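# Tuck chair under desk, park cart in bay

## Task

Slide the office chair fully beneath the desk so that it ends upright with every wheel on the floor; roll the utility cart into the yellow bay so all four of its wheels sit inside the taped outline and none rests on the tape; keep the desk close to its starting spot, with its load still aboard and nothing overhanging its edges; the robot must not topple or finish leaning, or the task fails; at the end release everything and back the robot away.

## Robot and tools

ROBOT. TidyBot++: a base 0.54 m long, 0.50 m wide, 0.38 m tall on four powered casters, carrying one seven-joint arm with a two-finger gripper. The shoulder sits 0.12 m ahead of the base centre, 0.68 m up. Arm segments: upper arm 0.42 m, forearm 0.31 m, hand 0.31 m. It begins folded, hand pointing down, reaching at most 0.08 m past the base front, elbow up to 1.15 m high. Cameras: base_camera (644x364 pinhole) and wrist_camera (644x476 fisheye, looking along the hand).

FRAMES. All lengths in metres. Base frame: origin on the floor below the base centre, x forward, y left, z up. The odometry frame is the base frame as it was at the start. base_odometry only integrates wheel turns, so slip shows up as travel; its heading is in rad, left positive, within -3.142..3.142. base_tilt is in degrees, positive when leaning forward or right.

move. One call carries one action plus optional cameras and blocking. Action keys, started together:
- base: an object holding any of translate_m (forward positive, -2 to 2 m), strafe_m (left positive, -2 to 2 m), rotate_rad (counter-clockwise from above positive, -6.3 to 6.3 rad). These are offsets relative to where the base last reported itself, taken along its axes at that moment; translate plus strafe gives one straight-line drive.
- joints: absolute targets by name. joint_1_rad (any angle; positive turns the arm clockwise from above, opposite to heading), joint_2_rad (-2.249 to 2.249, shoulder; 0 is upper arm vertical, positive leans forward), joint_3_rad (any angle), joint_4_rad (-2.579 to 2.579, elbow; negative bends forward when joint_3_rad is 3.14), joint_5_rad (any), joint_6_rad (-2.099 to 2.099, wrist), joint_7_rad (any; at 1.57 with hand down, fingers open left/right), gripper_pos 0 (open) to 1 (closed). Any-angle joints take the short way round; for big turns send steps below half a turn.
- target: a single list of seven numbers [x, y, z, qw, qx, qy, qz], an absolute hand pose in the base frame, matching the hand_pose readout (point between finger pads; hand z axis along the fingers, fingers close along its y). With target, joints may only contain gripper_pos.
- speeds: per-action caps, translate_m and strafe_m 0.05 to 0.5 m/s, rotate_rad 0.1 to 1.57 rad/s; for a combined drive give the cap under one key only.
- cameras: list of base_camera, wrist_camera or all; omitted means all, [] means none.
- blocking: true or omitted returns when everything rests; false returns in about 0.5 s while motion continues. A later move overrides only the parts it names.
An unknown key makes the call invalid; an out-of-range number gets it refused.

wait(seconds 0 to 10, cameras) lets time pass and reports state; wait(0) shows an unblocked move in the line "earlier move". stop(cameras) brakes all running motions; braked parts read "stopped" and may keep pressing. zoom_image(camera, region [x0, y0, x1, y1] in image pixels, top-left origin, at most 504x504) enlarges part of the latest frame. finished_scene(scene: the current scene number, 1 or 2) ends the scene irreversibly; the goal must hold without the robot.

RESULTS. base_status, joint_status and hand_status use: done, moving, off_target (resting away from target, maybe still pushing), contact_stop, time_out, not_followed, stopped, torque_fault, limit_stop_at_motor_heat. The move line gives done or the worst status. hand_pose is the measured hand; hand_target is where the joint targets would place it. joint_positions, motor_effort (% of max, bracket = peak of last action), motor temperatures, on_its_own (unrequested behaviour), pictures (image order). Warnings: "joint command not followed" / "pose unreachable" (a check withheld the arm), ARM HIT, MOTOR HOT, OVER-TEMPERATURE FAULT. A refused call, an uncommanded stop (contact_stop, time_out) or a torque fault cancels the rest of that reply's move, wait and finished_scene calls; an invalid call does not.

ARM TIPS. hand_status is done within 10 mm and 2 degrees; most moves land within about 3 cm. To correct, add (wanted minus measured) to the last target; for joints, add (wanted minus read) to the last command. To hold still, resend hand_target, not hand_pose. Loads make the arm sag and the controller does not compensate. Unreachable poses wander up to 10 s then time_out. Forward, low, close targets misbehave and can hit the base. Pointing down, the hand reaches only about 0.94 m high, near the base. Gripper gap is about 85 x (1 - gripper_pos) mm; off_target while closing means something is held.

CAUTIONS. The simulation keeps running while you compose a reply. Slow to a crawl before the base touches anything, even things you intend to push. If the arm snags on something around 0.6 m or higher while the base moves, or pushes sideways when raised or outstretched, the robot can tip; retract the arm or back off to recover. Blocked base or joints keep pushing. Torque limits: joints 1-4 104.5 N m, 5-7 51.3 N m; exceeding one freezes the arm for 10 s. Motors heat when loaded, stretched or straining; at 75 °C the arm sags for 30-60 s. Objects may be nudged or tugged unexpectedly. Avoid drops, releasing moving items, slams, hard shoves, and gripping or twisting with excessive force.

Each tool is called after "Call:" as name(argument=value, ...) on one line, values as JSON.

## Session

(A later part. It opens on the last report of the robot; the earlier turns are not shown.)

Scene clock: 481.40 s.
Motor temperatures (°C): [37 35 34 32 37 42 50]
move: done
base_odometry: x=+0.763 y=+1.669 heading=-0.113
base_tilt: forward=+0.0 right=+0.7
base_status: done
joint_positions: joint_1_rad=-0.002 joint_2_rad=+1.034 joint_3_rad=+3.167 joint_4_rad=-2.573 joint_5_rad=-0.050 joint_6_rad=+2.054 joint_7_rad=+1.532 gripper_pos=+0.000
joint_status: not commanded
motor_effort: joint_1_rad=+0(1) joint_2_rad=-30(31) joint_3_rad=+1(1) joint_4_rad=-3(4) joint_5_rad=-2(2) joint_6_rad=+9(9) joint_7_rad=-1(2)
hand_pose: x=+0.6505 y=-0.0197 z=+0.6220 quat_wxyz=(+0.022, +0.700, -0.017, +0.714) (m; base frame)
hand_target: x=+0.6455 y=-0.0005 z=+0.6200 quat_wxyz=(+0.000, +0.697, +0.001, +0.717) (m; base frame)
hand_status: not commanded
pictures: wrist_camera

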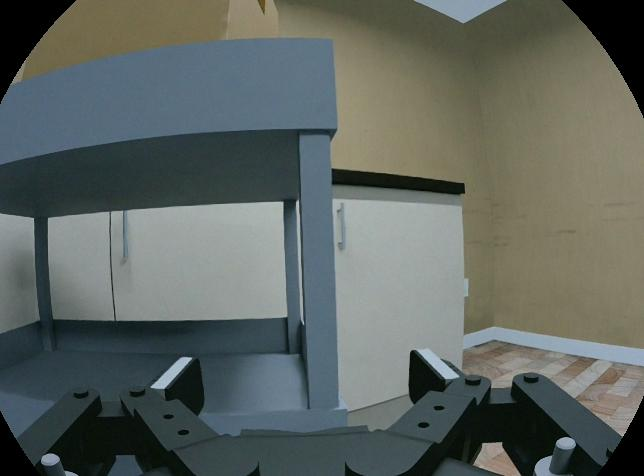

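Call:
move(base={"translate_m":0.22,"strafe_m":-0.012}, speeds={"translate_m":0.08}, cameras=["wrist_camera"])

Scene clock: 488.80 s.
Motor temperatures (°C): [37 35 34 32 37 42 50]
move: done
base_odometry: x=+0.980 y=+1.632 heading=-0.112
base_tilt: forward=+0.0 right=+0.7
base_status: done
joint_positions: joint_1_rad=-0.002 joint_2_rad=+1.034 joint_3_rad=+3.167 joint_4_rad=-2.585 joint_5_rad=-0.050 joint_6_rad=+2.057 joint_7_rad=+1.532 gripper_pos=+0.000
joint_status: not commanded
motor_effort: joint_1_rad=+0(2) joint_2_rad=-30(32) joint_3_rad=+1(1) joint_4_rad=-3(4) joint_5_rad=-2(2) joint_6_rad=+9(9) joint_7_rad=+0(2)
hand_pose: x=+0.6472 y=-0.0197 z=+0.6206 quat_wxyz=(+0.022, +0.703, -0.017, +0.710) (m; base frame)
hand_target: x=+0.6455 y=-0.0005 z=+0.6200 quat_wxyz=(+0.000, +0.697, +0.001, +0.717) (m; base frame)
hand_status: not commanded
pictures: wrist_camera

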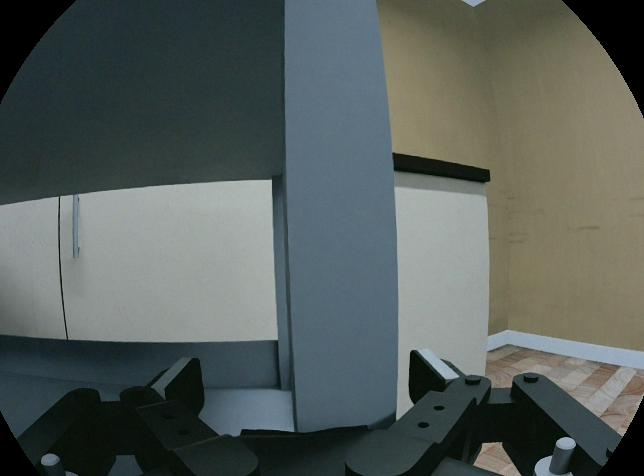

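Call:
move(base={"strafe_m":-0.016}, cameras=[])

Call:
move(joints={"gripper_pos":1}, cameras=["wrist_camera"])

Scene clock: 493.03 s.
Motor temperatures (°C): [37 35 34 32 37 42 50]
move: done
base_odometry: x=+0.979 y=+1.616 heading=-0.112
base_tilt: forward=+0.0 right=+0.7
base_status: done
joint_positions: joint_1_rad=+0.000 joint_2_rad=+1.035 joint_3_rad=+3.165 joint_4_rad=-2.585 joint_5_rad=-0.050 joint_6_rad=+2.057 joint_7_rad=+1.532 gripper_pos=+0.000
joint_status: not commanded
motor_effort: joint_1_rad=+0(3) joint_2_rad=-30(31) joint_3_rad=+1(2) joint_4_rad=-2(3) joint_5_rad=-2(3) joint_6_rad=+9(9) joint_7_rad=-1(1)
hand_pose: x=+0.6470 y=-0.0197 z=+0.6204 quat_wxyz=(+0.021, +0.703, -0.018, +0.710) (m; base frame)
hand_target: x=+0.6455 y=-0.0005 z=+0.6200 quat_wxyz=(+0.000, +0.697, +0.001, +0.717) (m; base frame)
hand_status: not commanded
pictures: none
No camera images: "cameras" was empty.

Scene clock: 494.13 s.
Motor temperatures (°C): [37 35 34 32 37 42 50]
move: off_target
base_odometry: x=+0.979 y=+1.616 heading=-0.112
base_tilt: forward=+0.0 right=+0.7
base_status: not commanded
joint_positions: joint_1_rad=-0.001 joint_2_rad=+1.035 joint_3_rad=+3.161 joint_4_rad=-2.585 joint_5_rad=-0.046 joint_6_rad=+2.057 joint_7_rad=+1.557 gripper_pos=+0.664
joint_status: gripper_pos off_target (ended at +0.664, target +1.000)
motor_effort: joint_1_rad=+0(5) joint_2_rad=-30(31) joint_3_rad=+0(6) joint_4_rad=-3(4) joint_5_rad=-1(6) joint_6_rad=+9(10) joint_7_rad=-2(14)
hand_pose: x=+0.6471 y=-0.0168 z=+0.6204 quat_wxyz=(+0.026, +0.704, -0.009, +0.710) (m; base frame)
hand_target: x=+0.6455 y=-0.0005 z=+0.6200 quat_wxyz=(+0.000, +0.697, +0.001, +0.717) (m; base frame)
hand_status: not commanded
pictures: wrist_camera

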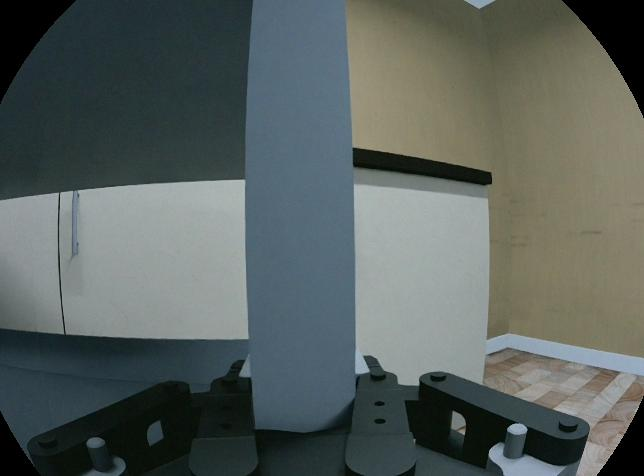

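Call:
move(joints={"gripper_pos":0.74}, base={"translate_m":-0.4,"strafe_m":-0.25}, speeds={"translate_m":0.1})

Scene clock: 503.73 s.
Motor temperatures (°C): [37 35 34 32 37 42 50]
move: off_target
base_odometry: x=+0.553 y=+1.412 heading=-0.112
base_tilt: forward=+0.0 right=+0.7
base_status: done
joint_positions: joint_1_rad=+0.007 joint_2_rad=+1.040 joint_3_rad=+3.161 joint_4_rad=-2.586 joint_5_rad=-0.036 joint_6_rad=+2.067 joint_7_rad=+1.558 gripper_pos=+0.678
joint_status: gripper_pos off_target (ended at +0.678, target +0.740)
motor_effort: joint_1_rad=-2(9) joint_2_rad=-30(33) joint_3_rad=+2(3) joint_4_rad=-3(9) joint_5_rad=-2(6) joint_6_rad=+8(12) joint_7_rad=+2(10)
hand_pose: x=+0.6466 y=-0.0187 z=+0.6204 quat_wxyz=(+0.025, +0.702, -0.010, +0.711) (m; base frame)
hand_target: x=+0.6455 y=-0.0005 z=+0.6200 quat_wxyz=(+0.000, +0.697, +0.001, +0.717) (m; base frame)
hand_status: not commanded
pictures: base_camera, wrist_camera

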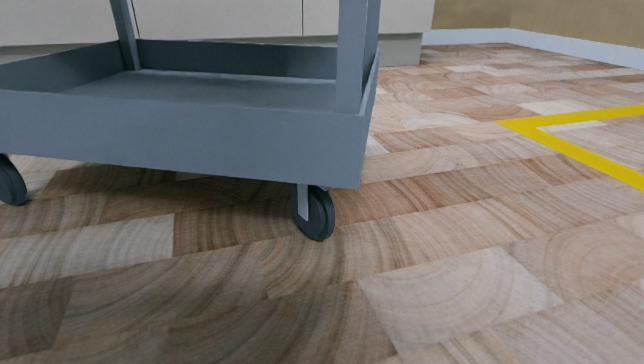

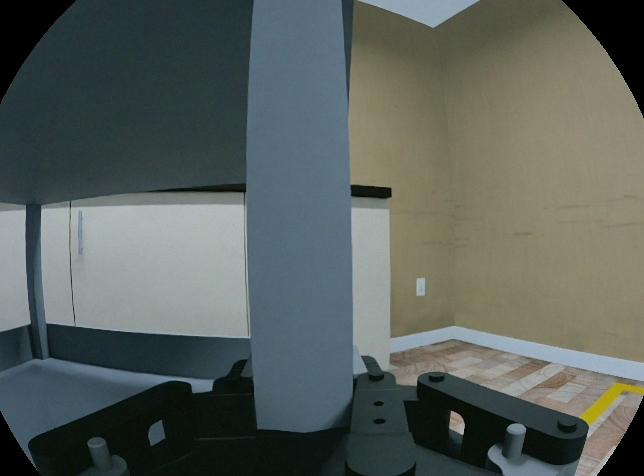

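Call:
move(base={"translate_m":-0.17,"strafe_m":-1.2}, speeds={"translate_m":0.15})

Scene clock: 515.83 s.
Motor temperatures (°C): [37 35 34 32 37 42 50]
move: done
base_odometry: x=+0.250 y=+0.239 heading=-0.112
base_tilt: forward=+0.0 right=+0.7
base_status: done
joint_positions: joint_1_rad=-0.023 joint_2_rad=+1.040 joint_3_rad=+3.151 joint_4_rad=-2.603 joint_5_rad=+0.004 joint_6_rad=+2.076 joint_7_rad=+1.568 gripper_pos=+0.712
joint_status: not commanded
on_its_own: gripper_pos moved +0.034 to your old target +0.740
motor_effort: joint_1_rad=+2(13) joint_2_rad=-30(32) joint_3_rad=+0(4) joint_4_rad=+0(6) joint_5_rad=-3(12) joint_6_rad=+7(10) joint_7_rad=-4(10)
hand_pose: x=+0.6419 y=+0.0118 z=+0.6201 quat_wxyz=(-0.007, +0.706, +0.009, +0.708) (m; base frame)
hand_target: x=+0.6455 y=-0.0005 z=+0.6200 quat_wxyz=(+0.000, +0.697, +0.001, +0.717) (m; base frame)
hand_status: not commanded
pictures: base_camera, wrist_camera

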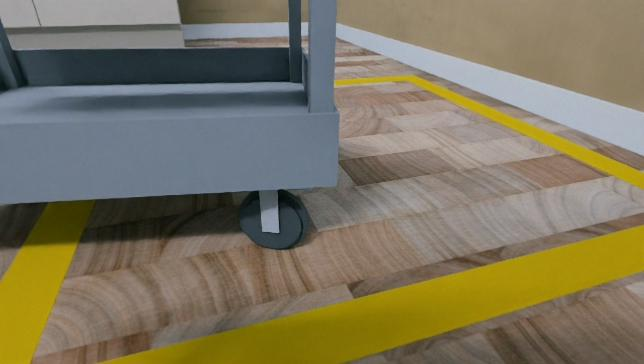

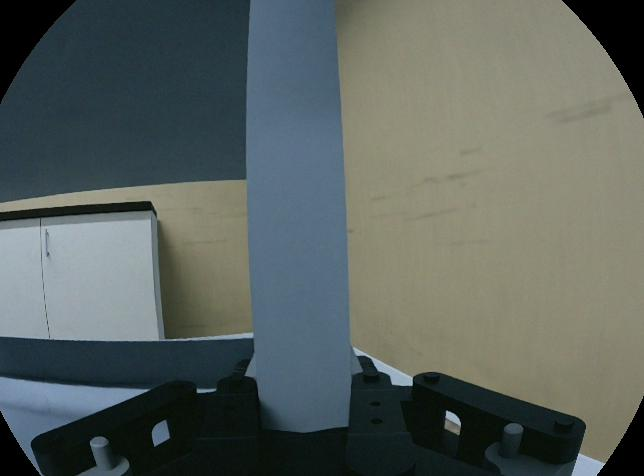

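Call:
move(base={"translate_m":0.07,"strafe_m":-0.4}, speeds={"translate_m":0.12})

Scene clock: 529.97 s.
Motor temperatures (°C): [37 35 34 32 37 42 50]
move: done
base_odometry: x=+0.274 y=-0.167 heading=-0.112
base_tilt: forward=+0.0 right=+0.7
base_status: done
joint_positions: joint_1_rad=-0.016 joint_2_rad=+1.041 joint_3_rad=+3.152 joint_4_rad=-2.603 joint_5_rad=+0.007 joint_6_rad=+2.077 joint_7_rad=+1.572 gripper_pos=+0.715
joint_status: not commanded
motor_effort: joint_1_rad=+1(12) joint_2_rad=-29(33) joint_3_rad=+0(4) joint_4_rad=-1(4) joint_5_rad=-3(12) joint_6_rad=+6(11) joint_7_rad=-2(8)
hand_pose: x=+0.6419 y=+0.0081 z=+0.6200 quat_wxyz=(-0.004, +0.706, +0.008, +0.708) (m; base frame)
hand_target: x=+0.6455 y=-0.0005 z=+0.6200 quat_wxyz=(+0.000, +0.697, +0.001, +0.717) (m; base frame)
hand_status: not commanded
pictures: base_camera, wrist_camera

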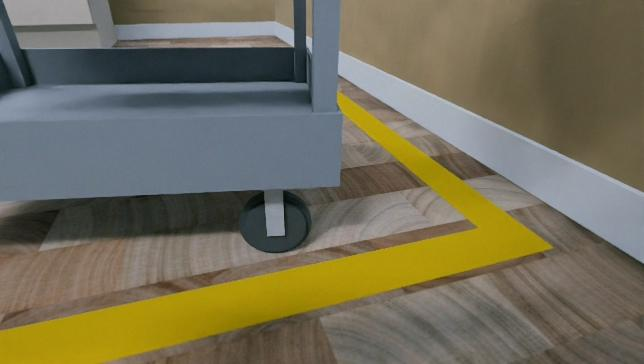

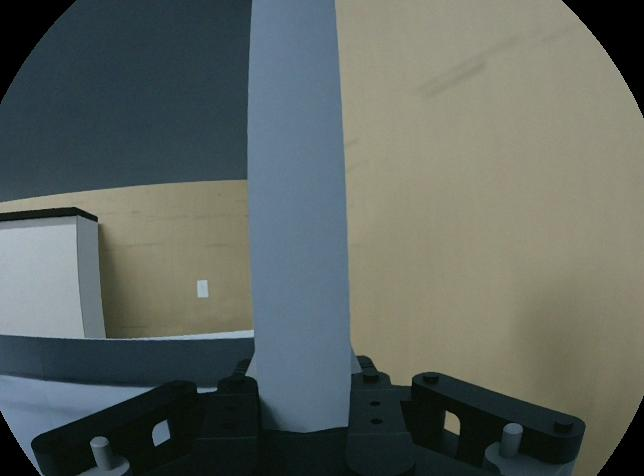

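Call:
move(base={"translate_m":0.09,"strafe_m":-0.08}, speeds={"translate_m":0.08}, cameras=[])

Call:
move(joints={"gripper_pos":0}, cameras=["wrist_camera"])

Call:
move(base={"translate_m":-0.45}, speeds={"translate_m":0.15})

Scene clock: 544.90 s.
Motor temperatures (°C): [37 36 34 32 37 42 50]
move: done
base_odometry: x=+0.355 y=-0.257 heading=-0.113
base_tilt: forward=+0.0 right=+0.7
base_status: done
joint_positions: joint_1_rad=+0.000 joint_2_rad=+1.043 joint_3_rad=+3.155 joint_4_rad=-2.598 joint_5_rad=+0.008 joint_6_rad=+2.080 joint_7_rad=+1.572 gripper_pos=+0.716
joint_status: not commanded
motor_effort: joint_1_rad=-2(9) joint_2_rad=-30(33) joint_3_rad=-2(3) joint_4_rad=-3(4) joint_5_rad=+1(10) joint_6_rad=+9(11) joint_7_rad=-2(4)
hand_pose: x=+0.6434 y=-0.0009 z=+0.6205 quat_wxyz=(+0.003, +0.704, +0.003, +0.710) (m; base frame)
hand_target: x=+0.6455 y=-0.0005 z=+0.6200 quat_wxyz=(+0.000, +0.697, +0.001, +0.717) (m; base frame)
hand_status: not commanded
pictures: none
No camera images: "cameras" was empty.

Scene clock: 545.87 s.
Motor temperatures (°C): [37 36 34 32 37 42 50]
move: done
base_odometry: x=+0.355 y=-0.257 heading=-0.113
base_tilt: forward=+0.0 right=+0.7
base_status: not commanded
joint_positions: joint_1_rad=+0.000 joint_2_rad=+1.043 joint_3_rad=+3.155 joint_4_rad=-2.598 joint_5_rad=+0.008 joint_6_rad=+2.080 joint_7_rad=+1.572 gripper_pos=+0.000
joint_status: all done
motor_effort: joint_1_rad=+0(2) joint_2_rad=-30(31) joint_3_rad=+0(2) joint_4_rad=-3(4) joint_5_rad=-2(2) joint_6_rad=+9(10) joint_7_rad=-1(3)
hand_pose: x=+0.6434 y=-0.0009 z=+0.6205 quat_wxyz=(+0.003, +0.704, +0.003, +0.710) (m; base frame)
hand_target: x=+0.6455 y=-0.0005 z=+0.6200 quat_wxyz=(+0.000, +0.697, +0.001, +0.717) (m; base frame)
hand_status: not commanded
pictures: wrist_camera

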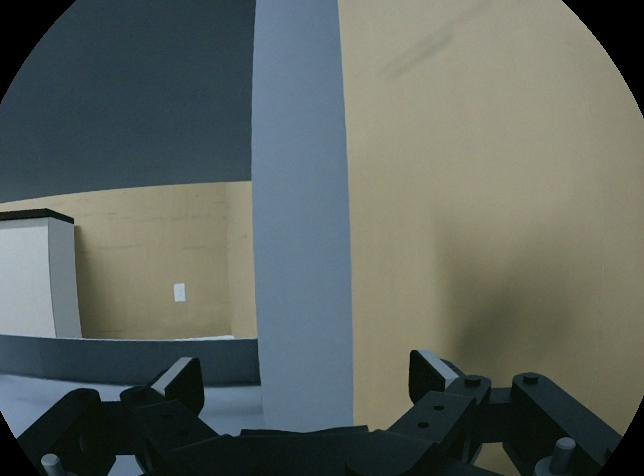

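Scene clock: 549.50 s.
Motor temperatures (°C): [37 36 34 32 37 42 50]
move: done
base_odometry: x=-0.092 y=-0.207 heading=-0.113
base_tilt: forward=+0.0 right=+0.7
base_status: done
joint_positions: joint_1_rad=+0.000 joint_2_rad=+1.043 joint_3_rad=+3.155 joint_4_rad=-2.596 joint_5_rad=+0.008 joint_6_rad=+2.080 joint_7_rad=+1.572 gripper_pos=+0.000
joint_status: not commanded
motor_effort: joint_1_rad=+0(3) joint_2_rad=-30(32) joint_3_rad=+0(1) joint_4_rad=-3(5) joint_5_rad=-2(2) joint_6_rad=+9(9) joint_7_rad=-1(2)
hand_pose: x=+0.6438 y=-0.0009 z=+0.6207 quat_wxyz=(+0.003, +0.703, +0.003, +0.711) (m; base frame)
hand_target: x=+0.6455 y=-0.0005 z=+0.6200 quat_wxyz=(+0.000, +0.697, +0.001, +0.717) (m; base frame)
hand_status: not commanded
pictures: base_camera, wrist_camera

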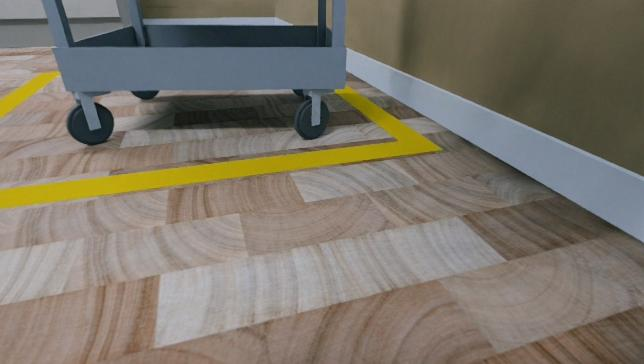

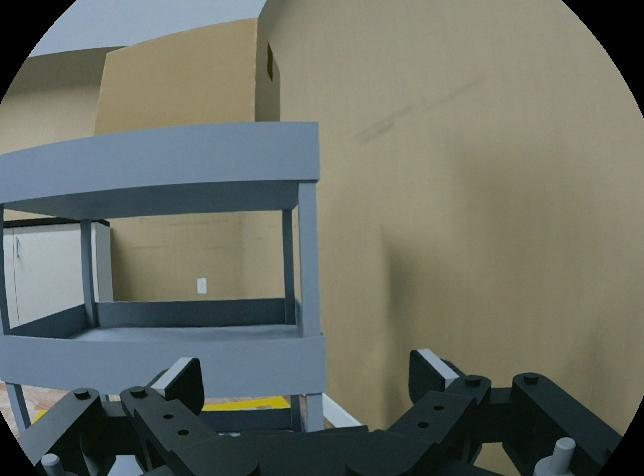

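Call:
move(base={"rotate_rad":2.5}, joints={"joint_2_rad":-0.34,"joint_4_rad":-2.52,"joint_6_rad":0.2})

Scene clock: 558.27 s.
Motor temperatures (°C): [37 36 34 32 37 42 50]
move: done
base_odometry: x=-0.092 y=-0.207 heading=+2.387
base_tilt: forward=+0.0 right=+0.7
base_status: done
joint_positions: joint_1_rad=+0.002 joint_2_rad=-0.331 joint_3_rad=+3.155 joint_4_rad=-2.531 joint_5_rad=+0.008 joint_6_rad=+0.237 joint_7_rad=+1.572 gripper_pos=+0.000
joint_status: all done
motor_effort: joint_1_rad=+0(3) joint_2_rad=-6(32) joint_3_rad=+1(3) joint_4_rad=+19(19) joint_5_rad=-2(3) joint_6_rad=+9(10) joint_7_rad=-1(2)
hand_pose: x=+0.5240 y=-0.0046 z=+0.7757 quat_wxyz=(+0.004, +0.831, -0.003, +0.556) (m; base frame)
hand_target: x=+0.5222 y=-0.0039 z=+0.7748 quat_wxyz=(+0.002, +0.836, -0.004, +0.549) (m; base frame)
hand_status: not commanded
pictures: base_camera, wrist_camera

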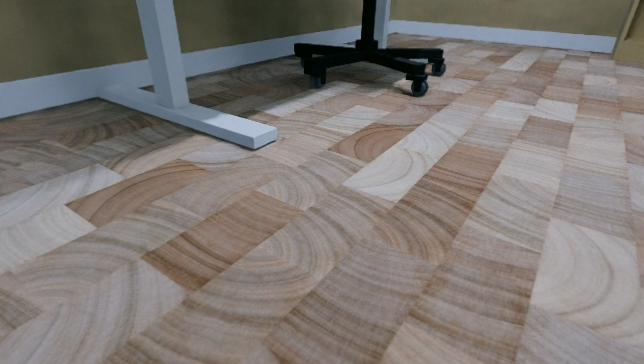

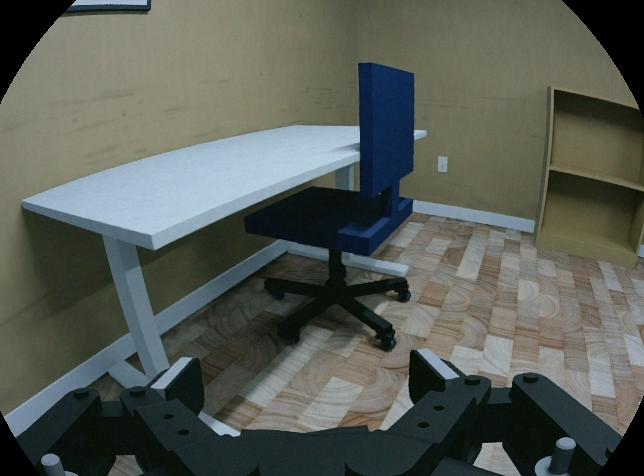

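Call:
finished_scene(scene=2)

The scene is finished: the task was done.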